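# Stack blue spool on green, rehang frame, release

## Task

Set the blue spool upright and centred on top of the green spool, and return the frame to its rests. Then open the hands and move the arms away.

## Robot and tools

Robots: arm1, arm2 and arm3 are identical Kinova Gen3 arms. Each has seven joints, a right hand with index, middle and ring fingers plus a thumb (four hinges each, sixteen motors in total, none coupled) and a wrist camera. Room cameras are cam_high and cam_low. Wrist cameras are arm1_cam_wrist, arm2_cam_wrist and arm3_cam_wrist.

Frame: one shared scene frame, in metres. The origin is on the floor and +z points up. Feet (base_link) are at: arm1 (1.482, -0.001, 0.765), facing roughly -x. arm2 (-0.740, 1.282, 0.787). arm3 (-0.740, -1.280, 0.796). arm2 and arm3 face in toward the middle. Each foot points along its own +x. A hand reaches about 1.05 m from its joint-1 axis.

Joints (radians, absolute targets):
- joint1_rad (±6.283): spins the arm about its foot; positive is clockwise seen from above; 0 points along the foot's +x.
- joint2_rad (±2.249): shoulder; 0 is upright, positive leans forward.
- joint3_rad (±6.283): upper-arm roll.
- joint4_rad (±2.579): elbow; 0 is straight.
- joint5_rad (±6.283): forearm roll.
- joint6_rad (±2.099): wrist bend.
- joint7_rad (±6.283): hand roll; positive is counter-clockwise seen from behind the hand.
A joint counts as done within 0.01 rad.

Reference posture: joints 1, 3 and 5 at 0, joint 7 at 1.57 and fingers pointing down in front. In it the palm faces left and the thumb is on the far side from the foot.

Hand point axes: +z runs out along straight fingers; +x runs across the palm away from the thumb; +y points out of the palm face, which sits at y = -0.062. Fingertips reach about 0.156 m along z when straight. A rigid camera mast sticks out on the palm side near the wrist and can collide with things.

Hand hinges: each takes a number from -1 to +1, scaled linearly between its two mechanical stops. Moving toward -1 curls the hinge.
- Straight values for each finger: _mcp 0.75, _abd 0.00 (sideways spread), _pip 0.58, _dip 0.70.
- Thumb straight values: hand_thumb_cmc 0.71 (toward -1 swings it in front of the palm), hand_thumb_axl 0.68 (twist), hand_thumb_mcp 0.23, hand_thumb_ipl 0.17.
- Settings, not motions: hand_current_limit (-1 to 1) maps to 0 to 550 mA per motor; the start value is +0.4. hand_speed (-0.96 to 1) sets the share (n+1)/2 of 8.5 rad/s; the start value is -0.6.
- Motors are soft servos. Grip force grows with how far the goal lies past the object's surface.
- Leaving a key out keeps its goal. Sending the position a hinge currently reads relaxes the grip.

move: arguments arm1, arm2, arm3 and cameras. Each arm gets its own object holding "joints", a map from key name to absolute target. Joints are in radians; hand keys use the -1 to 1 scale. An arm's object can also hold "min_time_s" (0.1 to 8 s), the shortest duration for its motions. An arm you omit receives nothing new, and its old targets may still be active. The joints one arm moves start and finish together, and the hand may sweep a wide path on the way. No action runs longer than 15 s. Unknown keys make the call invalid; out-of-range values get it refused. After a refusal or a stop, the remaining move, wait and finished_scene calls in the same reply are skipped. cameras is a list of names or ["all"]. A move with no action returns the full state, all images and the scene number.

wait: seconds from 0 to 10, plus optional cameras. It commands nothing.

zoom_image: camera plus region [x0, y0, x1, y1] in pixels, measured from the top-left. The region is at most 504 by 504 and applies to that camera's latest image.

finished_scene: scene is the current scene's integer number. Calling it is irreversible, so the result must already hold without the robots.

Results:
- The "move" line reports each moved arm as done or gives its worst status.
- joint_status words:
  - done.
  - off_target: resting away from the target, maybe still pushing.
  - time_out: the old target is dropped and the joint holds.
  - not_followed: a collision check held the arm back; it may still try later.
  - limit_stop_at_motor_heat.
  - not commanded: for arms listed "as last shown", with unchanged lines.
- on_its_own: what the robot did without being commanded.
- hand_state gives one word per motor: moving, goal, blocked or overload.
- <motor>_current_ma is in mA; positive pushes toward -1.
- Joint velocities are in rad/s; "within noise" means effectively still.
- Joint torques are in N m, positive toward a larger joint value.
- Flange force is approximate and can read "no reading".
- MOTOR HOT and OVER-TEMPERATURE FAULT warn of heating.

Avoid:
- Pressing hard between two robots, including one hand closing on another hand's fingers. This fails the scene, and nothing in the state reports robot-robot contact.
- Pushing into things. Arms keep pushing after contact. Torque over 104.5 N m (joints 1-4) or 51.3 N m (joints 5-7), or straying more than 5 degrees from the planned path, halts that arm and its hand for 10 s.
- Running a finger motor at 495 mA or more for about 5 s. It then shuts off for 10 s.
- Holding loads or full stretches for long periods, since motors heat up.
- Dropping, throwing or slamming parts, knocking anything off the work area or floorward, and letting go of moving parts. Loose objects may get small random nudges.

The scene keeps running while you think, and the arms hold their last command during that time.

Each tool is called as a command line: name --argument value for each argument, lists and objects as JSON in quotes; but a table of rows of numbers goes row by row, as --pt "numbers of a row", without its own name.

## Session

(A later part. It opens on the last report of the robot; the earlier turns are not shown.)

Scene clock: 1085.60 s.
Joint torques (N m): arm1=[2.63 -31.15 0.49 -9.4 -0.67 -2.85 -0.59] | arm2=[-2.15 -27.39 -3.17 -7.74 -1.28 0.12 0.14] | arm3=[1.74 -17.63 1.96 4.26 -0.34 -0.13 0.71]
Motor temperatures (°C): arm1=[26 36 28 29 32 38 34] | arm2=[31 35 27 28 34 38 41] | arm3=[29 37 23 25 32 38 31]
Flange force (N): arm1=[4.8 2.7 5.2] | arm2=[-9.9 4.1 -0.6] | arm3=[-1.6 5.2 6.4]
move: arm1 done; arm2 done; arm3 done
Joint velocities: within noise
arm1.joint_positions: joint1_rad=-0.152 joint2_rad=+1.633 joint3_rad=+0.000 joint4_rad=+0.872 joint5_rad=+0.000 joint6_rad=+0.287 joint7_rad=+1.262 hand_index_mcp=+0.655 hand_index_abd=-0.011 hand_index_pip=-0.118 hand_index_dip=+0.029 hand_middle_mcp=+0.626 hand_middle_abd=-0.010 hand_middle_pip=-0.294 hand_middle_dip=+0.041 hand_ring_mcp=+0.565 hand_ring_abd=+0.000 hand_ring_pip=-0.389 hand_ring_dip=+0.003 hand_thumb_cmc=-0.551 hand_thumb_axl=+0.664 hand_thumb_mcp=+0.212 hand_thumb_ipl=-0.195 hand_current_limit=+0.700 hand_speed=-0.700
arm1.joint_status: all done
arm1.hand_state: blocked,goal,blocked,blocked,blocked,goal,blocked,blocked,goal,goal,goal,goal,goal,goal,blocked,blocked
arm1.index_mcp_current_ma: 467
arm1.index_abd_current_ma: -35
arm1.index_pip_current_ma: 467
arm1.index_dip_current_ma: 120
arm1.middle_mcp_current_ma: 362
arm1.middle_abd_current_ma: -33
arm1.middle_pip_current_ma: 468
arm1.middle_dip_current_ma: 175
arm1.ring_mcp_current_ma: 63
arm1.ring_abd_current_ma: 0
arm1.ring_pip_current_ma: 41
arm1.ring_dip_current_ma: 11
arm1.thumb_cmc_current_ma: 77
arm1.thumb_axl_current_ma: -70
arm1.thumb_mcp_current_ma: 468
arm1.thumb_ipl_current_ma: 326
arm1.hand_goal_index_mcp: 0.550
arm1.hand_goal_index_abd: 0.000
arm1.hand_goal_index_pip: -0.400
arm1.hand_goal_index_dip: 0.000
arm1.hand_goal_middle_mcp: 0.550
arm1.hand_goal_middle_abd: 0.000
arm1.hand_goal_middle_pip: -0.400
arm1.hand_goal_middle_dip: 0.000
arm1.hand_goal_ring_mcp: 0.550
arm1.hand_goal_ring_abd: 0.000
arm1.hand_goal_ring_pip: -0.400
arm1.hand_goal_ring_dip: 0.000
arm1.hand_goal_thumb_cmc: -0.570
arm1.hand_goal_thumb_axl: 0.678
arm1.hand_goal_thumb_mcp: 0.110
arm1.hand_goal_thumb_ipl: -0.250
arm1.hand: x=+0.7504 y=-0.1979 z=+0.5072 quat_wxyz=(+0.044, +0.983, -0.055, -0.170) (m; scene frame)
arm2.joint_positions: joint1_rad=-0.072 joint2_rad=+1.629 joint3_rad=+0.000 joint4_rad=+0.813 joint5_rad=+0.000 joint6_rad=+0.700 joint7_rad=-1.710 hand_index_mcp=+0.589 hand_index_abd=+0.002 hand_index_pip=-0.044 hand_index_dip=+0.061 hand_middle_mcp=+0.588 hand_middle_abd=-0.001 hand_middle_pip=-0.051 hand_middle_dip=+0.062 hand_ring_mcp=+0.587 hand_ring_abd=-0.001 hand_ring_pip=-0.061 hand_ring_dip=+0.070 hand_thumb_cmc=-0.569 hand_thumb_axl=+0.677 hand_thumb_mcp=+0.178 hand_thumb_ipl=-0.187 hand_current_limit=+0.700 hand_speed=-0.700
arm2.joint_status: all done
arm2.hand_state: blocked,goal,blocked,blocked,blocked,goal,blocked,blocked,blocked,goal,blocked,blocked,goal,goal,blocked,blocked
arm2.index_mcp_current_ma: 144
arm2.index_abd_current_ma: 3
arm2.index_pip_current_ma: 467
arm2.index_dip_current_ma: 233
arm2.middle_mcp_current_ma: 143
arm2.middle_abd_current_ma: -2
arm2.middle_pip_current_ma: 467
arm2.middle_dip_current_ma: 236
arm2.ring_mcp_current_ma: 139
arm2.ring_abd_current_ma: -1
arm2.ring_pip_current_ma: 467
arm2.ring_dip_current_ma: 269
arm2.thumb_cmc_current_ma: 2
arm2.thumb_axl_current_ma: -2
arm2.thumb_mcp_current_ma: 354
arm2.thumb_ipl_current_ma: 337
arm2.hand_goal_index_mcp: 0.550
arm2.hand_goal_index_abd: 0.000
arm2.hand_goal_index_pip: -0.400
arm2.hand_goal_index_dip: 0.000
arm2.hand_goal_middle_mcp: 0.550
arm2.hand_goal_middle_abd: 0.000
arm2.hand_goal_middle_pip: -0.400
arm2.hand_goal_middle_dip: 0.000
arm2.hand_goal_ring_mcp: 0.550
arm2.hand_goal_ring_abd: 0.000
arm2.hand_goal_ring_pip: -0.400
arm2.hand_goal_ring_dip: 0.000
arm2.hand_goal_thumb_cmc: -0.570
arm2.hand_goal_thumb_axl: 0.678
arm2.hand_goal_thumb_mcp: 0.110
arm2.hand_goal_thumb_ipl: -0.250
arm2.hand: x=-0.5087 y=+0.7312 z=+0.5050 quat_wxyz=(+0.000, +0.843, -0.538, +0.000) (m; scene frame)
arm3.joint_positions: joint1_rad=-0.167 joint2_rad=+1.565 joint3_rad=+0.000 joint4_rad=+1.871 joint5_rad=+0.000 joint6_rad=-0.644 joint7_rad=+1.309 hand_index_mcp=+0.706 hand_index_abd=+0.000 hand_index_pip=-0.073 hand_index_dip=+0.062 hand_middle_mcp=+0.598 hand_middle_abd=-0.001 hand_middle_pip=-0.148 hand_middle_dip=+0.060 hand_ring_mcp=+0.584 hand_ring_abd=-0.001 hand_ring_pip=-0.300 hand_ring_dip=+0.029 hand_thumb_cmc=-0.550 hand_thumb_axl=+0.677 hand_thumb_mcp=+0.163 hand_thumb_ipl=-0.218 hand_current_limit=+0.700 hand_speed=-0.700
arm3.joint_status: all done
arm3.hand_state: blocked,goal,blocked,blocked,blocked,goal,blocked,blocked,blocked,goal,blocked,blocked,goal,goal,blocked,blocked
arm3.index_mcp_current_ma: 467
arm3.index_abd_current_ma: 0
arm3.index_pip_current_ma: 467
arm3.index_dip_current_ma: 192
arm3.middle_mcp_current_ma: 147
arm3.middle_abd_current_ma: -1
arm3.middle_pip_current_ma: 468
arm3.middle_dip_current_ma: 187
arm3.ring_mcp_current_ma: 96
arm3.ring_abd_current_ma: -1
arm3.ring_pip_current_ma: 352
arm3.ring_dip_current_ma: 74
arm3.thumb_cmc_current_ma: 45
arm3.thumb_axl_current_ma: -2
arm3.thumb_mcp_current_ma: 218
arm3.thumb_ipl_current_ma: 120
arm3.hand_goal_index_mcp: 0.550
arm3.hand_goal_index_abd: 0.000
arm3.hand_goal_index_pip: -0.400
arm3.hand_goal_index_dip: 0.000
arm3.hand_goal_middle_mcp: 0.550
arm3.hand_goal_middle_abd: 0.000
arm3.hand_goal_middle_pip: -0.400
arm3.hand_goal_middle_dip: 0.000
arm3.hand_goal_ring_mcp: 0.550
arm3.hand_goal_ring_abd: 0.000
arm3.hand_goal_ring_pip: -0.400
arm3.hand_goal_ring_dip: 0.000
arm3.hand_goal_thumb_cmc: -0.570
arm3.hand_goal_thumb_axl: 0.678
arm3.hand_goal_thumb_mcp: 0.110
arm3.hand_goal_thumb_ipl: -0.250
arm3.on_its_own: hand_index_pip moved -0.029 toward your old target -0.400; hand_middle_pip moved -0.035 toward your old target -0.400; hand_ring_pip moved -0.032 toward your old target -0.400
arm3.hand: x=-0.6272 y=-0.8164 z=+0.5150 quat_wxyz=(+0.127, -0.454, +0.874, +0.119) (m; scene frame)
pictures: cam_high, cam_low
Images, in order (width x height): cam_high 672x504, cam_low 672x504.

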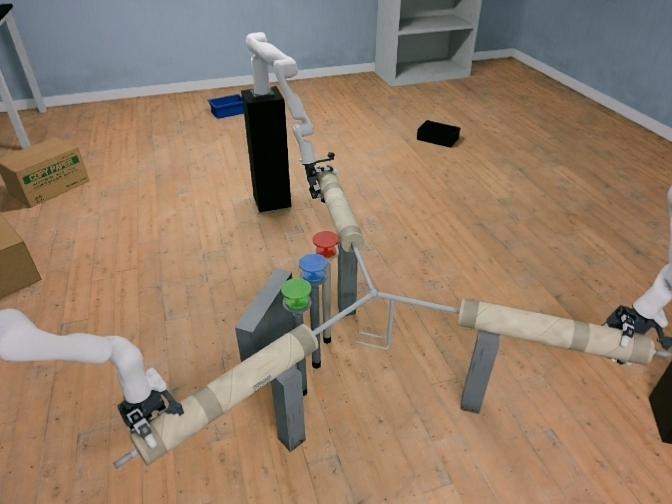

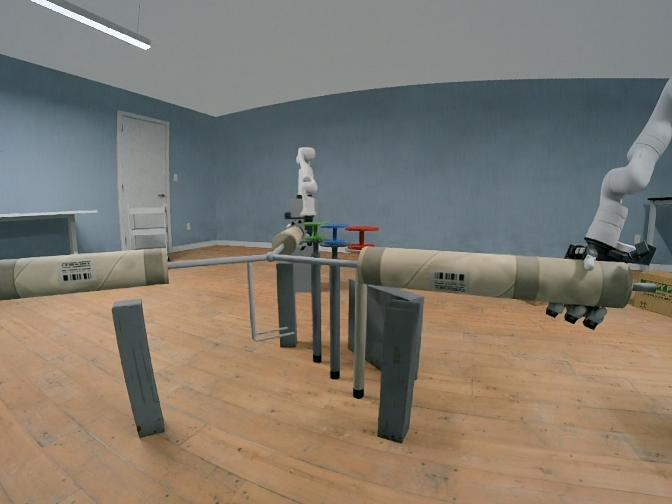

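move --arm1 '{"joints":{"joint1_rad":-0.180,"joint2_rad":1.6743,"joint4_rad":0.7435,"joint6_rad":0.3747,"joint7_rad":1.2327},"min_time_s":2}' --arm2 '{"joints":{"joint1_rad":-0.029,"joint2_rad":1.6616,"joint4_rad":0.7173,"joint6_rad":0.7627,"joint7_rad":-1.6667},"min_time_s":2}' --arm3 '{"joints":{"joint1_rad":-0.182,"joint2_rad":1.5907,"joint4_rad":1.9471,"joint6_rad":-0.7453,"joint7_rad":1.294},"min_time_s":2}'

move --arm1 '{"joints":{"joint2_rad":1.4394,"joint4_rad":0.9725,"joint6_rad":0.3806},"min_time_s":4}' --arm2 '{"joints":{"joint2_rad":1.4287,"joint4_rad":0.9381,"joint6_rad":0.7748},"min_time_s":4}' --arm3 '{"joints":{"joint2_rad":1.3402,"joint4_rad":2.1597,"joint6_rad":-0.7074},"min_time_s":4}' --cameras '["cam_high","cam_low"]'

zoom_image --camera "cam_high" --region '[220, 150, 472, 402]'

zoom_image --camera "cam_low" --region '[220, 150, 472, 402]'

Scene clock: 1159.13 s.
Joint torques (N m): arm1=[3.5 -32.15 0.73 -10.33 -0.49 -3.1 -0.45] | arm2=[-3.03 -28.45 -3.58 -8.75 -1.61 -0.17 0.23] | arm3=[1.53 -16.05 1.59 5.76 -0.2 0.17 0.64]
Motor temperatures (°C): arm1=[26 38 28 29 32 38 34] | arm2=[31 36 27 28 34 38 41] | arm3=[29 38 23 25 32 38 31]
Flange force (N): arm1=[5.3 4.0 5.5] | arm2=[-12.3 5.1 -1.0] | arm3=[-2.6 5.3 6.7]
move: arm1 done; arm2 done; arm3 done
Joint velocities: within noise
arm1.joint_positions: joint1_rad=-0.180 joint2_rad=+1.674 joint3_rad=+0.000 joint4_rad=+0.744 joint5_rad=+0.000 joint6_rad=+0.375 joint7_rad=+1.233 hand_index_mcp=+0.655 hand_index_abd=-0.015 hand_index_pip=-0.120 hand_index_dip=+0.029 hand_middle_mcp=+0.626 hand_middle_abd=-0.012 hand_middle_pip=-0.294 hand_middle_dip=+0.041 hand_ring_mcp=+0.568 hand_ring_abd=+0.000 hand_ring_pip=-0.389 hand_ring_dip=+0.003 hand_thumb_cmc=-0.553 hand_thumb_axl=+0.663 hand_thumb_mcp=+0.212 hand_thumb_ipl=-0.196 hand_current_limit=+0.700 hand_speed=-0.700
arm1.joint_status: all done
arm1.hand_state: blocked,goal,blocked,blocked,blocked,goal,blocked,blocked,goal,goal,goal,goal,goal,goal,blocked,blocked
arm1.index_mcp_current_ma: 467
arm1.index_abd_current_ma: -50
arm1.index_pip_current_ma: 467
arm1.index_dip_current_ma: 120
arm1.middle_mcp_current_ma: 362
arm1.middle_abd_current_ma: -40
arm1.middle_pip_current_ma: 467
arm1.middle_dip_current_ma: 175
arm1.ring_mcp_current_ma: 75
arm1.ring_abd_current_ma: 0
arm1.ring_pip_current_ma: 41
arm1.ring_dip_current_ma: 12
arm1.thumb_cmc_current_ma: 70
arm1.thumb_axl_current_ma: -70
arm1.thumb_mcp_current_ma: 468
arm1.thumb_ipl_current_ma: 326
arm1.hand_goal_index_mcp: 0.550
arm1.hand_goal_index_abd: 0.000
arm1.hand_goal_index_pip: -0.400
arm1.hand_goal_index_dip: 0.000
arm1.hand_goal_middle_mcp: 0.550
arm1.hand_goal_middle_abd: 0.000
arm1.hand_goal_middle_pip: -0.400
arm1.hand_goal_middle_dip: 0.000
arm1.hand_goal_ring_mcp: 0.550
arm1.hand_goal_ring_abd: 0.000
arm1.hand_goal_ring_pip: -0.400
arm1.hand_goal_ring_dip: 0.000
arm1.hand_goal_thumb_cmc: -0.570
arm1.hand_goal_thumb_axl: 0.678
arm1.hand_goal_thumb_mcp: 0.110
arm1.hand_goal_thumb_ipl: -0.250
arm1.hand: x=+0.7345 y=-0.2218 z=+0.5081 quat_wxyz=(+0.049, +0.983, -0.055, -0.169) (m; scene frame)
arm2.joint_positions: joint1_rad=-0.029 joint2_rad=+1.662 joint3_rad=+0.000 joint4_rad=+0.717 joint5_rad=+0.000 joint6_rad=+0.763 joint7_rad=-1.667 hand_index_mcp=+0.589 hand_index_abd=+0.002 hand_index_pip=-0.044 hand_index_dip=+0.061 hand_middle_mcp=+0.588 hand_middle_abd=-0.001 hand_middle_pip=-0.052 hand_middle_dip=+0.062 hand_ring_mcp=+0.587 hand_ring_abd=-0.001 hand_ring_pip=-0.063 hand_ring_dip=+0.070 hand_thumb_cmc=-0.569 hand_thumb_axl=+0.677 hand_thumb_mcp=+0.179 hand_thumb_ipl=-0.187 hand_current_limit=+0.700 hand_speed=-0.700
arm2.joint_status: all done
arm2.hand_state: blocked,goal,blocked,blocked,blocked,goal,blocked,blocked,blocked,goal,blocked,blocked,goal,goal,blocked,blocked
arm2.index_mcp_current_ma: 144
arm2.index_abd_current_ma: 3
arm2.index_pip_current_ma: 467
arm2.index_dip_current_ma: 233
arm2.middle_mcp_current_ma: 143
arm2.middle_abd_current_ma: -1
arm2.middle_pip_current_ma: 467
arm2.middle_dip_current_ma: 236
arm2.ring_mcp_current_ma: 139
arm2.ring_abd_current_ma: -1
arm2.ring_pip_current_ma: 468
arm2.ring_dip_current_ma: 269
arm2.thumb_cmc_current_ma: 3
arm2.thumb_axl_current_ma: -2
arm2.thumb_mcp_current_ma: 358
arm2.thumb_ipl_current_ma: 336
arm2.hand_goal_index_mcp: 0.550
arm2.hand_goal_index_abd: 0.000
arm2.hand_goal_index_pip: -0.400
arm2.hand_goal_index_dip: 0.000
arm2.hand_goal_middle_mcp: 0.550
arm2.hand_goal_middle_abd: 0.000
arm2.hand_goal_middle_pip: -0.400
arm2.hand_goal_middle_dip: 0.000
arm2.hand_goal_ring_mcp: 0.550
arm2.hand_goal_ring_abd: 0.000
arm2.hand_goal_ring_pip: -0.400
arm2.hand_goal_ring_dip: 0.000
arm2.hand_goal_thumb_cmc: -0.570
arm2.hand_goal_thumb_axl: 0.678
arm2.hand_goal_thumb_mcp: 0.110
arm2.hand_goal_thumb_ipl: -0.250
arm2.hand: x=-0.5250 y=+0.7061 z=+0.5047 quat_wxyz=(+0.000, +0.843, -0.537, +0.000) (m; scene frame)
arm3.joint_positions: joint1_rad=-0.182 joint2_rad=+1.591 joint3_rad=+0.000 joint4_rad=+1.947 joint5_rad=+0.000 joint6_rad=-0.745 joint7_rad=+1.294 hand_index_mcp=+0.706 hand_index_abd=+0.000 hand_index_pip=-0.079 hand_index_dip=+0.061 hand_middle_mcp=+0.605 hand_middle_abd=+0.000 hand_middle_pip=-0.165 hand_middle_dip=+0.060 hand_ring_mcp=+0.590 hand_ring_abd=-0.001 hand_ring_pip=-0.315 hand_ring_dip=+0.029 hand_thumb_cmc=-0.542 hand_thumb_axl=+0.676 hand_thumb_mcp=+0.164 hand_thumb_ipl=-0.218 hand_current_limit=+0.700 hand_speed=-0.700
arm3.joint_status: all done
arm3.hand_state: blocked,goal,blocked,blocked,blocked,goal,blocked,blocked,blocked,goal,blocked,blocked,blocked,goal,blocked,blocked
arm3.index_mcp_current_ma: 468
arm3.index_abd_current_ma: 0
arm3.index_pip_current_ma: 467
arm3.index_dip_current_ma: 189
arm3.middle_mcp_current_ma: 177
arm3.middle_abd_current_ma: 0
arm3.middle_pip_current_ma: 467
arm3.middle_dip_current_ma: 187
arm3.ring_mcp_current_ma: 119
arm3.ring_abd_current_ma: -1
arm3.ring_pip_current_ma: 288
arm3.ring_dip_current_ma: 74
arm3.thumb_cmc_current_ma: 70
arm3.thumb_axl_current_ma: -3
arm3.thumb_mcp_current_ma: 222
arm3.thumb_ipl_current_ma: 120
arm3.hand_goal_index_mcp: 0.550
arm3.hand_goal_index_abd: 0.000
arm3.hand_goal_index_pip: -0.400
arm3.hand_goal_index_dip: 0.000
arm3.hand_goal_middle_mcp: 0.550
arm3.hand_goal_middle_abd: 0.000
arm3.hand_goal_middle_pip: -0.400
arm3.hand_goal_middle_dip: 0.000
arm3.hand_goal_ring_mcp: 0.550
arm3.hand_goal_ring_abd: 0.000
arm3.hand_goal_ring_pip: -0.400
arm3.hand_goal_ring_dip: 0.000
arm3.hand_goal_thumb_cmc: -0.570
arm3.hand_goal_thumb_axl: 0.678
arm3.hand_goal_thumb_mcp: 0.110
arm3.hand_goal_thumb_ipl: -0.250
arm3.hand: x=-0.6431 y=-0.8424 z=+0.5154 quat_wxyz=(+0.125, -0.454, +0.874, +0.121) (m; scene frame)
pictures: none

Scene clock: 1163.50 s.
Joint torques (N m): arm1=[0.95 -28.47 -0.54 -6.82 -0.6 -1.1 -0.34] | arm2=[-0.38 -25.93 -1.58 -6.19 -0.99 1.37 -0.18] | arm3=[0.69 -16.55 0.43 5.6 0.2 0.18 0.78]
Motor temperatures (°C): arm1=[26 39 28 29 32 38 34] | arm2=[31 36 27 28 34 38 41] | arm3=[29 38 23 25 32 38 31]
Flange force (N): arm1=[-1.6 2.3 7.0] | arm2=[-5.7 1.1 1.4] | arm3=[-3.1 3.6 7.4]
move: arm1 done; arm2 done; arm3 done
Joint velocities: within noise
arm1.joint_positions: joint1_rad=-0.180 joint2_rad=+1.439 joint3_rad=+0.000 joint4_rad=+0.972 joint5_rad=+0.000 joint6_rad=+0.381 joint7_rad=+1.233 hand_index_mcp=+0.655 hand_index_abd=-0.030 hand_index_pip=-0.125 hand_index_dip=+0.031 hand_middle_mcp=+0.626 hand_middle_abd=-0.015 hand_middle_pip=-0.294 hand_middle_dip=+0.041 hand_ring_mcp=+0.568 hand_ring_abd=+0.000 hand_ring_pip=-0.388 hand_ring_dip=+0.004 hand_thumb_cmc=-0.561 hand_thumb_axl=+0.658 hand_thumb_mcp=+0.215 hand_thumb_ipl=-0.198 hand_current_limit=+0.700 hand_speed=-0.700
arm1.joint_status: all done
arm1.hand_state: blocked,blocked,blocked,blocked,blocked,goal,blocked,blocked,goal,goal,goal,goal,goal,goal,blocked,blocked
arm1.index_mcp_current_ma: 467
arm1.index_abd_current_ma: -108
arm1.index_pip_current_ma: 467
arm1.index_dip_current_ma: 130
arm1.middle_mcp_current_ma: 362
arm1.middle_abd_current_ma: -49
arm1.middle_pip_current_ma: 467
arm1.middle_dip_current_ma: 175
arm1.ring_mcp_current_ma: 75
arm1.ring_abd_current_ma: 0
arm1.ring_pip_current_ma: 46
arm1.ring_dip_current_ma: 14
arm1.thumb_cmc_current_ma: 35
arm1.thumb_axl_current_ma: -99
arm1.thumb_mcp_current_ma: 468
arm1.thumb_ipl_current_ma: 309
arm1.hand_goal_index_mcp: 0.550
arm1.hand_goal_index_abd: 0.000
arm1.hand_goal_index_pip: -0.400
arm1.hand_goal_index_dip: 0.000
arm1.hand_goal_middle_mcp: 0.550
arm1.hand_goal_middle_abd: 0.000
arm1.hand_goal_middle_pip: -0.400
arm1.hand_goal_middle_dip: 0.000
arm1.hand_goal_ring_mcp: 0.550
arm1.hand_goal_ring_abd: 0.000
arm1.hand_goal_ring_pip: -0.400
arm1.hand_goal_ring_dip: 0.000
arm1.hand_goal_thumb_cmc: -0.570
arm1.hand_goal_thumb_axl: 0.678
arm1.hand_goal_thumb_mcp: 0.110
arm1.hand_goal_thumb_ipl: -0.250
arm1.hand: x=+0.7349 y=-0.2217 z=+0.6080 quat_wxyz=(+0.049, +0.983, -0.055, -0.169) (m; scene frame)
arm2.joint_positions: joint1_rad=-0.029 joint2_rad=+1.429 joint3_rad=+0.000 joint4_rad=+0.938 joint5_rad=+0.000 joint6_rad=+0.775 joint7_rad=-1.667 hand_index_mcp=+0.596 hand_index_abd=-0.005 hand_index_pip=-0.054 hand_index_dip=+0.061 hand_middle_mcp=+0.596 hand_middle_abd=-0.007 hand_middle_pip=-0.062 hand_middle_dip=+0.062 hand_ring_mcp=+0.596 hand_ring_abd=-0.008 hand_ring_pip=-0.075 hand_ring_dip=+0.070 hand_thumb_cmc=-0.566 hand_thumb_axl=+0.682 hand_thumb_mcp=+0.179 hand_thumb_ipl=-0.190 hand_current_limit=+0.700 hand_speed=-0.700
arm2.joint_status: all done
arm2.hand_state: blocked,goal,blocked,blocked,blocked,goal,blocked,blocked,blocked,goal,blocked,blocked,goal,goal,blocked,blocked
arm2.index_mcp_current_ma: 175
arm2.index_abd_current_ma: -12
arm2.index_pip_current_ma: 467
arm2.index_dip_current_ma: 231
arm2.middle_mcp_current_ma: 178
arm2.middle_abd_current_ma: -17
arm2.middle_pip_current_ma: 467
arm2.middle_dip_current_ma: 235
arm2.ring_mcp_current_ma: 178
arm2.ring_abd_current_ma: -18
arm2.ring_pip_current_ma: 467
arm2.ring_dip_current_ma: 269
arm2.thumb_cmc_current_ma: 11
arm2.thumb_axl_current_ma: 10
arm2.thumb_mcp_current_ma: 361
arm2.thumb_ipl_current_ma: 317
arm2.hand_goal_index_mcp: 0.550
arm2.hand_goal_index_abd: 0.000
arm2.hand_goal_index_pip: -0.400
arm2.hand_goal_index_dip: 0.000
arm2.hand_goal_middle_mcp: 0.550
arm2.hand_goal_middle_abd: 0.000
arm2.hand_goal_middle_pip: -0.400
arm2.hand_goal_middle_dip: 0.000
arm2.hand_goal_ring_mcp: 0.550
arm2.hand_goal_ring_abd: 0.000
arm2.hand_goal_ring_pip: -0.400
arm2.hand_goal_ring_dip: 0.000
arm2.hand_goal_thumb_cmc: -0.570
arm2.hand_goal_thumb_axl: 0.678
arm2.hand_goal_thumb_mcp: 0.110
arm2.hand_goal_thumb_ipl: -0.250
arm2.hand: x=-0.5249 y=+0.7059 z=+0.6051 quat_wxyz=(+0.000, +0.843, -0.537, +0.000) (m; scene frame)
arm3.joint_positions: joint1_rad=-0.182 joint2_rad=+1.340 joint3_rad=+0.000 joint4_rad=+2.160 joint5_rad=+0.000 joint6_rad=-0.707 joint7_rad=+1.294 hand_index_mcp=+0.706 hand_index_abd=-0.001 hand_index_pip=-0.113 hand_index_dip=+0.053 hand_middle_mcp=+0.607 hand_middle_abd=-0.002 hand_middle_pip=-0.202 hand_middle_dip=+0.060 hand_ring_mcp=+0.590 hand_ring_abd=-0.003 hand_ring_pip=-0.345 hand_ring_dip=+0.026 hand_thumb_cmc=-0.530 hand_thumb_axl=+0.678 hand_thumb_mcp=+0.181 hand_thumb_ipl=-0.218 hand_current_limit=+0.700 hand_speed=-0.700
arm3.joint_status: all done
arm3.hand_state: blocked,goal,blocked,blocked,blocked,goal,blocked,blocked,blocked,goal,blocked,blocked,blocked,goal,blocked,blocked
arm3.index_mcp_current_ma: 467
arm3.index_abd_current_ma: -1
arm3.index_pip_current_ma: 467
arm3.index_dip_current_ma: 157
arm3.middle_mcp_current_ma: 185
arm3.middle_abd_current_ma: -3
arm3.middle_pip_current_ma: 467
arm3.middle_dip_current_ma: 187
arm3.ring_mcp_current_ma: 120
arm3.ring_abd_current_ma: -4
arm3.ring_pip_current_ma: 162
arm3.ring_dip_current_ma: 63
arm3.thumb_cmc_current_ma: 112
arm3.thumb_axl_current_ma: 0
arm3.thumb_mcp_current_ma: 319
arm3.thumb_ipl_current_ma: 120
arm3.hand_goal_index_mcp: 0.550
arm3.hand_goal_index_abd: 0.000
arm3.hand_goal_index_pip: -0.400
arm3.hand_goal_index_dip: 0.000
arm3.hand_goal_middle_mcp: 0.550
arm3.hand_goal_middle_abd: 0.000
arm3.hand_goal_middle_pip: -0.400
arm3.hand_goal_middle_dip: 0.000
arm3.hand_goal_ring_mcp: 0.550
arm3.hand_goal_ring_abd: 0.000
arm3.hand_goal_ring_pip: -0.400
arm3.hand_goal_ring_dip: 0.000
arm3.hand_goal_thumb_cmc: -0.570
arm3.hand_goal_thumb_axl: 0.678
arm3.hand_goal_thumb_mcp: 0.110
arm3.hand_goal_thumb_ipl: -0.250
arm3.on_its_own: hand_index_pip moved -0.034 toward your old target -0.400; hand_middle_pip moved -0.038 toward your old target -0.400; hand_ring_pip moved -0.031 toward your old target -0.400
arm3.hand: x=-0.6427 y=-0.8426 z=+0.6156 quat_wxyz=(+0.125, -0.454, +0.874, +0.121) (m; scene frame)
pictures: cam_high, cam_low
Images, in order (width x height): cam_high 672x504, cam_low 672x504.

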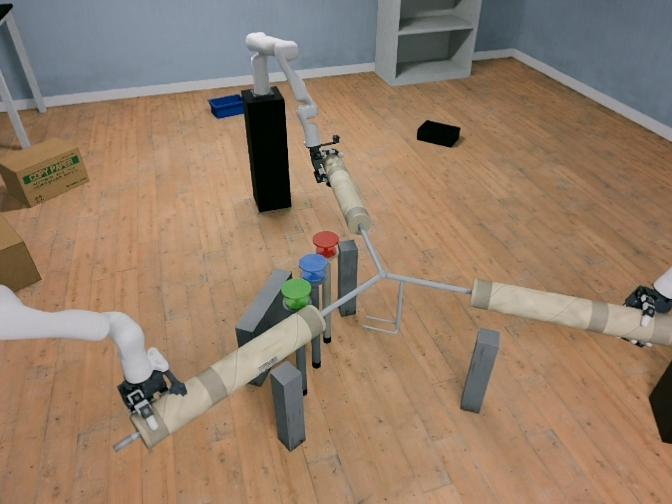

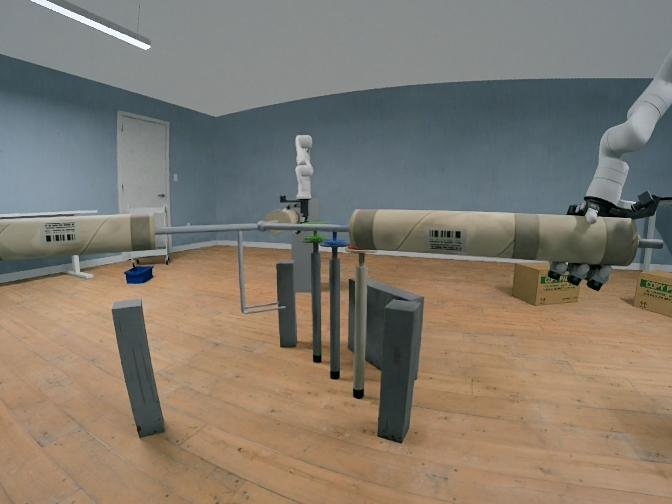

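Scaled by 2.000 from the camera's 672x504 image, which has a finer 960x720 frame.

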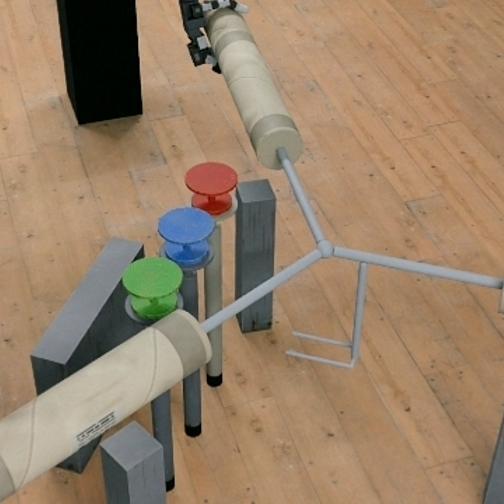

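Scaled by 2.000 from the camera's 672x504 image, which has a finer 960x720 frame.

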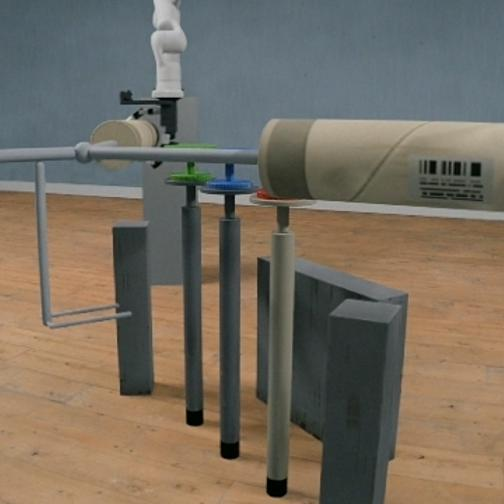

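move --arm1 '{"joints":{"joint2_rad":1.2404,"joint4_rad":1.0863,"joint6_rad":0.4658},"min_time_s":4}' --arm2 '{"joints":{"joint2_rad":1.2345,"joint4_rad":1.0421,"joint6_rad":0.865},"min_time_s":4}' --arm3 '{"joints":{"joint2_rad":1.051,"joint4_rad":2.3014,"joint6_rad":-0.5599},"min_time_s":4}'

move --arm1 '{"joints":{"joint2_rad":1.0715,"joint4_rad":1.1109,"joint6_rad":0.6102},"min_time_s":4}' --arm2 '{"joints":{"joint2_rad":1.0727,"joint4_rad":1.0552,"joint6_rad":1.0137},"min_time_s":4}' --arm3 '{"joints":{"joint2_rad":0.7236,"joint4_rad":2.3518,"joint6_rad":-0.2829},"min_time_s":4}' --cameras '["cam_high","cam_low"]'

zoom_image --camera "cam_high" --region '[220, 150, 472, 402]'

zoom_image --camera "cam_low" --region '[220, 150, 472, 402]'

Scene clock: 1192.70 s.
Joint torques (N m): arm1=[1.05 -28.38 -0.26 -7.67 -0.51 -1.23 -0.29] | arm2=[-0.66 -26.06 -1.85 -6.96 -1.15 1.26 -0.09] | arm3=[0.71 -16.42 0.51 4.41 0.11 0.15 0.72]
Motor temperatures (°C): arm1=[26 39 28 29 32 38 34] | arm2=[31 36 27 28 34 38 41] | arm3=[29 38 23 25 32 38 31]
Flange force (N): arm1=[-1.1 2.3 6.3] | arm2=[-4.9 1.4 3.0] | arm3=[-3.4 3.9 8.1]
move: arm1 done; arm2 done; arm3 done
Joint velocities: within noise
arm1.joint_positions: joint1_rad=-0.180 joint2_rad=+1.240 joint3_rad=+0.000 joint4_rad=+1.086 joint5_rad=+0.000 joint6_rad=+0.466 joint7_rad=+1.233 hand_index_mcp=+0.655 hand_index_abd=-0.028 hand_index_pip=-0.126 hand_index_dip=+0.032 hand_middle_mcp=+0.626 hand_middle_abd=-0.015 hand_middle_pip=-0.294 hand_middle_dip=+0.041 hand_ring_mcp=+0.568 hand_ring_abd=+0.000 hand_ring_pip=-0.388 hand_ring_dip=+0.004 hand_thumb_cmc=-0.561 hand_thumb_axl=+0.658 hand_thumb_mcp=+0.215 hand_thumb_ipl=-0.199 hand_current_limit=+0.700 hand_speed=-0.700
arm1.joint_status: all done
arm1.hand_state: blocked,blocked,blocked,blocked,blocked,goal,blocked,blocked,goal,goal,goal,goal,goal,blocked,blocked,blocked
arm1.index_mcp_current_ma: 467
arm1.index_abd_current_ma: -101
arm1.index_pip_current_ma: 467
arm1.index_dip_current_ma: 132
arm1.middle_mcp_current_ma: 362
arm1.middle_abd_current_ma: -49
arm1.middle_pip_current_ma: 467
arm1.middle_dip_current_ma: 175
arm1.ring_mcp_current_ma: 75
arm1.ring_abd_current_ma: 0
arm1.ring_pip_current_ma: 47
arm1.ring_dip_current_ma: 14
arm1.thumb_cmc_current_ma: 34
arm1.thumb_axl_current_ma: -99
arm1.thumb_mcp_current_ma: 467
arm1.thumb_ipl_current_ma: 301
arm1.hand_goal_index_mcp: 0.550
arm1.hand_goal_index_abd: 0.000
arm1.hand_goal_index_pip: -0.400
arm1.hand_goal_index_dip: 0.000
arm1.hand_goal_middle_mcp: 0.550
arm1.hand_goal_middle_abd: 0.000
arm1.hand_goal_middle_pip: -0.400
arm1.hand_goal_middle_dip: 0.000
arm1.hand_goal_ring_mcp: 0.550
arm1.hand_goal_ring_abd: 0.000
arm1.hand_goal_ring_pip: -0.400
arm1.hand_goal_ring_dip: 0.000
arm1.hand_goal_thumb_cmc: -0.570
arm1.hand_goal_thumb_axl: 0.678
arm1.hand_goal_thumb_mcp: 0.110
arm1.hand_goal_thumb_ipl: -0.250
arm1.hand: x=+0.7354 y=-0.2217 z=+0.7080 quat_wxyz=(+0.049, +0.983, -0.055, -0.169) (m; scene frame)
arm2.joint_positions: joint1_rad=-0.029 joint2_rad=+1.235 joint3_rad=+0.000 joint4_rad=+1.042 joint5_rad=+0.000 joint6_rad=+0.865 joint7_rad=-1.667 hand_index_mcp=+0.598 hand_index_abd=-0.005 hand_index_pip=-0.057 hand_index_dip=+0.060 hand_middle_mcp=+0.598 hand_middle_abd=-0.007 hand_middle_pip=-0.066 hand_middle_dip=+0.061 hand_ring_mcp=+0.599 hand_ring_abd=-0.007 hand_ring_pip=-0.079 hand_ring_dip=+0.069 hand_thumb_cmc=-0.565 hand_thumb_axl=+0.682 hand_thumb_mcp=+0.180 hand_thumb_ipl=-0.192 hand_current_limit=+0.700 hand_speed=-0.700
arm2.joint_status: all done
arm2.hand_state: blocked,goal,blocked,blocked,blocked,goal,blocked,blocked,blocked,goal,blocked,blocked,goal,goal,blocked,blocked
arm2.index_mcp_current_ma: 185
arm2.index_abd_current_ma: -10
arm2.index_pip_current_ma: 467
arm2.index_dip_current_ma: 227
arm2.middle_mcp_current_ma: 187
arm2.middle_abd_current_ma: -15
arm2.middle_pip_current_ma: 467
arm2.middle_dip_current_ma: 229
arm2.ring_mcp_current_ma: 188
arm2.ring_abd_current_ma: -16
arm2.ring_pip_current_ma: 467
arm2.ring_dip_current_ma: 268
arm2.thumb_cmc_current_ma: 11
arm2.thumb_axl_current_ma: 10
arm2.thumb_mcp_current_ma: 366
arm2.thumb_ipl_current_ma: 303
arm2.hand_goal_index_mcp: 0.550
arm2.hand_goal_index_abd: 0.000
arm2.hand_goal_index_pip: -0.400
arm2.hand_goal_index_dip: 0.000
arm2.hand_goal_middle_mcp: 0.550
arm2.hand_goal_middle_abd: 0.000
arm2.hand_goal_middle_pip: -0.400
arm2.hand_goal_middle_dip: 0.000
arm2.hand_goal_ring_mcp: 0.550
arm2.hand_goal_ring_abd: 0.000
arm2.hand_goal_ring_pip: -0.400
arm2.hand_goal_ring_dip: 0.000
arm2.hand_goal_thumb_cmc: -0.570
arm2.hand_goal_thumb_axl: 0.678
arm2.hand_goal_thumb_mcp: 0.110
arm2.hand_goal_thumb_ipl: -0.250
arm2.hand: x=-0.5249 y=+0.7058 z=+0.7051 quat_wxyz=(+0.000, +0.843, -0.537, +0.000) (m; scene frame)
arm3.joint_positions: joint1_rad=-0.182 joint2_rad=+1.051 joint3_rad=+0.000 joint4_rad=+2.301 joint5_rad=+0.000 joint6_rad=-0.560 joint7_rad=+1.294 hand_index_mcp=+0.706 hand_index_abd=+0.002 hand_index_pip=-0.127 hand_index_dip=+0.053 hand_middle_mcp=+0.608 hand_middle_abd=-0.002 hand_middle_pip=-0.216 hand_middle_dip=+0.060 hand_ring_mcp=+0.590 hand_ring_abd=-0.003 hand_ring_pip=-0.354 hand_ring_dip=+0.022 hand_thumb_cmc=-0.527 hand_thumb_axl=+0.677 hand_thumb_mcp=+0.187 hand_thumb_ipl=-0.218 hand_current_limit=+0.700 hand_speed=-0.700
arm3.joint_status: all done
arm3.hand_state: blocked,goal,blocked,blocked,blocked,goal,blocked,blocked,blocked,goal,blocked,blocked,blocked,goal,blocked,blocked
arm3.index_mcp_current_ma: 467
arm3.index_abd_current_ma: 2
arm3.index_pip_current_ma: 467
arm3.index_dip_current_ma: 157
arm3.middle_mcp_current_ma: 191
arm3.middle_abd_current_ma: -2
arm3.middle_pip_current_ma: 467
arm3.middle_dip_current_ma: 187
arm3.ring_mcp_current_ma: 119
arm3.ring_abd_current_ma: -4
arm3.ring_pip_current_ma: 129
arm3.ring_dip_current_ma: 50
arm3.thumb_cmc_current_ma: 123
arm3.thumb_axl_current_ma: -1
arm3.thumb_mcp_current_ma: 354
arm3.thumb_ipl_current_ma: 120
arm3.hand_goal_index_mcp: 0.550
arm3.hand_goal_index_abd: 0.000
arm3.hand_goal_index_pip: -0.400
arm3.hand_goal_index_dip: 0.000
arm3.hand_goal_middle_mcp: 0.550
arm3.hand_goal_middle_abd: 0.000
arm3.hand_goal_middle_pip: -0.400
arm3.hand_goal_middle_dip: 0.000
arm3.hand_goal_ring_mcp: 0.550
arm3.hand_goal_ring_abd: 0.000
arm3.hand_goal_ring_pip: -0.400
arm3.hand_goal_ring_dip: 0.000
arm3.hand_goal_thumb_cmc: -0.570
arm3.hand_goal_thumb_axl: 0.678
arm3.hand_goal_thumb_mcp: 0.110
arm3.hand_goal_thumb_ipl: -0.250
arm3.hand: x=-0.6423 y=-0.8428 z=+0.7154 quat_wxyz=(+0.125, -0.454, +0.874, +0.121) (m; scene frame)
pictures: none

Scene clock: 1197.03 s.
Joint torques (N m): arm1=[1.18 -28.19 -0.02 -8.69 -0.4 -1.35 -0.25] | arm2=[-0.97 -25.92 -1.86 -7.9 -1.24 1.28 -0.12] | arm3=[0.8 -15.37 0.41 1.96 -0.02 0.19 0.76]
Motor temperatures (°C): arm1=[26 39 28 29 32 38 34] | arm2=[31 36 27 28 34 38 41] | arm3=[29 38 23 25 32 38 31]
Flange force (N): arm1=[-1.6 2.6 6.2] | arm2=[-4.5 1.9 4.4] | arm3=[-4.2 4.6 8.6]
move: arm1 done; arm2 done; arm3 done
Joint velocities: within noise
arm1.joint_positions: joint1_rad=-0.180 joint2_rad=+1.072 joint3_rad=+0.000 joint4_rad=+1.111 joint5_rad=+0.000 joint6_rad=+0.610 joint7_rad=+1.233 hand_index_mcp=+0.655 hand_index_abd=-0.027 hand_index_pip=-0.126 hand_index_dip=+0.032 hand_middle_mcp=+0.626 hand_middle_abd=-0.015 hand_middle_pip=-0.294 hand_middle_dip=+0.041 hand_ring_mcp=+0.568 hand_ring_abd=+0.000 hand_ring_pip=-0.388 hand_ring_dip=+0.004 hand_thumb_cmc=-0.562 hand_thumb_axl=+0.658 hand_thumb_mcp=+0.215 hand_thumb_ipl=-0.200 hand_current_limit=+0.700 hand_speed=-0.700
arm1.joint_status: all done
arm1.hand_state: blocked,blocked,blocked,blocked,blocked,goal,blocked,blocked,goal,goal,goal,goal,goal,blocked,blocked,blocked
arm1.index_mcp_current_ma: 467
arm1.index_abd_current_ma: -96
arm1.index_pip_current_ma: 467
arm1.index_dip_current_ma: 133
arm1.middle_mcp_current_ma: 362
arm1.middle_abd_current_ma: -49
arm1.middle_pip_current_ma: 467
arm1.middle_dip_current_ma: 175
arm1.ring_mcp_current_ma: 75
arm1.ring_abd_current_ma: 0
arm1.ring_pip_current_ma: 48
arm1.ring_dip_current_ma: 14
arm1.thumb_cmc_current_ma: 30
arm1.thumb_axl_current_ma: -99
arm1.thumb_mcp_current_ma: 467
arm1.thumb_ipl_current_ma: 298
arm1.hand_goal_index_mcp: 0.550
arm1.hand_goal_index_abd: 0.000
arm1.hand_goal_index_pip: -0.400
arm1.hand_goal_index_dip: 0.000
arm1.hand_goal_middle_mcp: 0.550
arm1.hand_goal_middle_abd: 0.000
arm1.hand_goal_middle_pip: -0.400
arm1.hand_goal_middle_dip: 0.000
arm1.hand_goal_ring_mcp: 0.550
arm1.hand_goal_ring_abd: 0.000
arm1.hand_goal_ring_pip: -0.400
arm1.hand_goal_ring_dip: 0.000
arm1.hand_goal_thumb_cmc: -0.570
arm1.hand_goal_thumb_axl: 0.678
arm1.hand_goal_thumb_mcp: 0.110
arm1.hand_goal_thumb_ipl: -0.250
arm1.hand: x=+0.7358 y=-0.2216 z=+0.8081 quat_wxyz=(+0.049, +0.983, -0.055, -0.169) (m; scene frame)
arm2.joint_positions: joint1_rad=-0.029 joint2_rad=+1.073 joint3_rad=+0.000 joint4_rad=+1.055 joint5_rad=+0.000 joint6_rad=+1.014 joint7_rad=-1.667 hand_index_mcp=+0.600 hand_index_abd=-0.005 hand_index_pip=-0.062 hand_index_dip=+0.058 hand_middle_mcp=+0.600 hand_middle_abd=-0.007 hand_middle_pip=-0.071 hand_middle_dip=+0.059 hand_ring_mcp=+0.601 hand_ring_abd=-0.007 hand_ring_pip=-0.085 hand_ring_dip=+0.069 hand_thumb_cmc=-0.566 hand_thumb_axl=+0.682 hand_thumb_mcp=+0.181 hand_thumb_ipl=-0.192 hand_current_limit=+0.700 hand_speed=-0.700
arm2.joint_status: all done
arm2.hand_state: blocked,goal,blocked,blocked,blocked,goal,blocked,blocked,blocked,goal,blocked,blocked,goal,goal,blocked,blocked
arm2.index_mcp_current_ma: 194
arm2.index_abd_current_ma: -10
arm2.index_pip_current_ma: 467
arm2.index_dip_current_ma: 218
arm2.middle_mcp_current_ma: 197
arm2.middle_abd_current_ma: -15
arm2.middle_pip_current_ma: 468
arm2.middle_dip_current_ma: 222
arm2.ring_mcp_current_ma: 199
arm2.ring_abd_current_ma: -16
arm2.ring_pip_current_ma: 467
arm2.ring_dip_current_ma: 264
arm2.thumb_cmc_current_ma: 10
arm2.thumb_axl_current_ma: 10
arm2.thumb_mcp_current_ma: 372
arm2.thumb_ipl_current_ma: 303
arm2.hand_goal_index_mcp: 0.550
arm2.hand_goal_index_abd: 0.000
arm2.hand_goal_index_pip: -0.400
arm2.hand_goal_index_dip: 0.000
arm2.hand_goal_middle_mcp: 0.550
arm2.hand_goal_middle_abd: 0.000
arm2.hand_goal_middle_pip: -0.400
arm2.hand_goal_middle_dip: 0.000
arm2.hand_goal_ring_mcp: 0.550
arm2.hand_goal_ring_abd: 0.000
arm2.hand_goal_ring_pip: -0.400
arm2.hand_goal_ring_dip: 0.000
arm2.hand_goal_thumb_cmc: -0.570
arm2.hand_goal_thumb_axl: 0.678
arm2.hand_goal_thumb_mcp: 0.110
arm2.hand_goal_thumb_ipl: -0.250
arm2.hand: x=-0.5249 y=+0.7057 z=+0.8049 quat_wxyz=(+0.000, +0.843, -0.537, +0.000) (m; scene frame)
arm3.joint_positions: joint1_rad=-0.182 joint2_rad=+0.724 joint3_rad=+0.000 joint4_rad=+2.352 joint5_rad=+0.000 joint6_rad=-0.283 joint7_rad=+1.294 hand_index_mcp=+0.706 hand_index_abd=+0.000 hand_index_pip=-0.133 hand_index_dip=+0.053 hand_middle_mcp=+0.611 hand_middle_abd=-0.003 hand_middle_pip=-0.227 hand_middle_dip=+0.060 hand_ring_mcp=+0.590 hand_ring_abd=-0.003 hand_ring_pip=-0.359 hand_ring_dip=+0.019 hand_thumb_cmc=-0.525 hand_thumb_axl=+0.678 hand_thumb_mcp=+0.191 hand_thumb_ipl=-0.218 hand_current_limit=+0.700 hand_speed=-0.700
arm3.joint_status: all done
arm3.hand_state: blocked,goal,blocked,blocked,blocked,goal,blocked,blocked,blocked,goal,blocked,goal,blocked,goal,blocked,blocked
arm3.index_mcp_current_ma: 468
arm3.index_abd_current_ma: 0
arm3.index_pip_current_ma: 468
arm3.index_dip_current_ma: 158
arm3.middle_mcp_current_ma: 203
arm3.middle_abd_current_ma: -3
arm3.middle_pip_current_ma: 468
arm3.middle_dip_current_ma: 187
arm3.ring_mcp_current_ma: 119
arm3.ring_abd_current_ma: -4
arm3.ring_pip_current_ma: 111
arm3.ring_dip_current_ma: 43
arm3.thumb_cmc_current_ma: 129
arm3.thumb_axl_current_ma: 0
arm3.thumb_mcp_current_ma: 375
arm3.thumb_ipl_current_ma: 120
arm3.hand_goal_index_mcp: 0.550
arm3.hand_goal_index_abd: 0.000
arm3.hand_goal_index_pip: -0.400
arm3.hand_goal_index_dip: 0.000
arm3.hand_goal_middle_mcp: 0.550
arm3.hand_goal_middle_abd: 0.000
arm3.hand_goal_middle_pip: -0.400
arm3.hand_goal_middle_dip: 0.000
arm3.hand_goal_ring_mcp: 0.550
arm3.hand_goal_ring_abd: 0.000
arm3.hand_goal_ring_pip: -0.400
arm3.hand_goal_ring_dip: 0.000
arm3.hand_goal_thumb_cmc: -0.570
arm3.hand_goal_thumb_axl: 0.678
arm3.hand_goal_thumb_mcp: 0.110
arm3.hand_goal_thumb_ipl: -0.250
arm3.hand: x=-0.6419 y=-0.8431 z=+0.8154 quat_wxyz=(+0.125, -0.454, +0.874, +0.121) (m; scene frame)
pictures: cam_high, cam_low
Images, in order (width x height): cam_high 672x504, cam_low 672x504.

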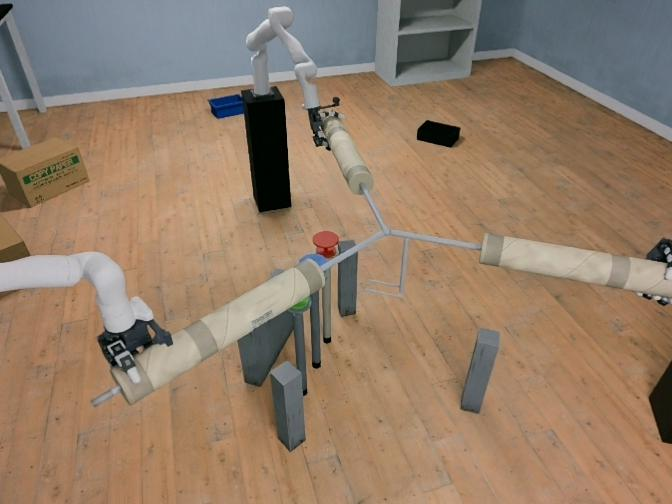

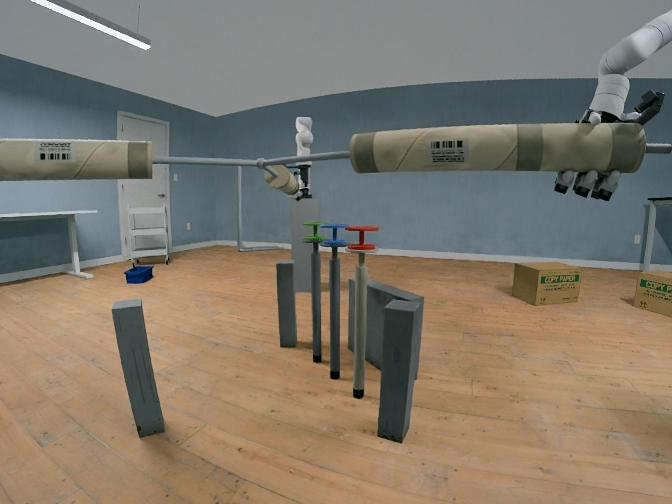

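Scaled by 2.000 from the camera's 672x504 image, which has a finer 960x720 frame.

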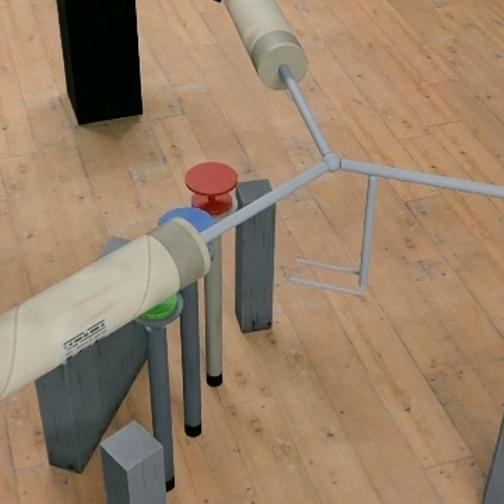

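Scaled by 2.000 from the camera's 672x504 image, which has a finer 960x720 frame.

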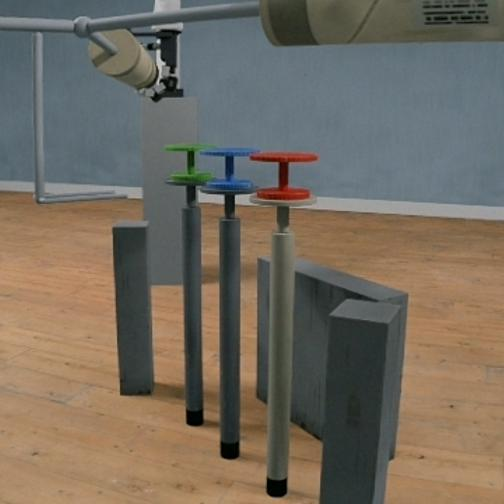

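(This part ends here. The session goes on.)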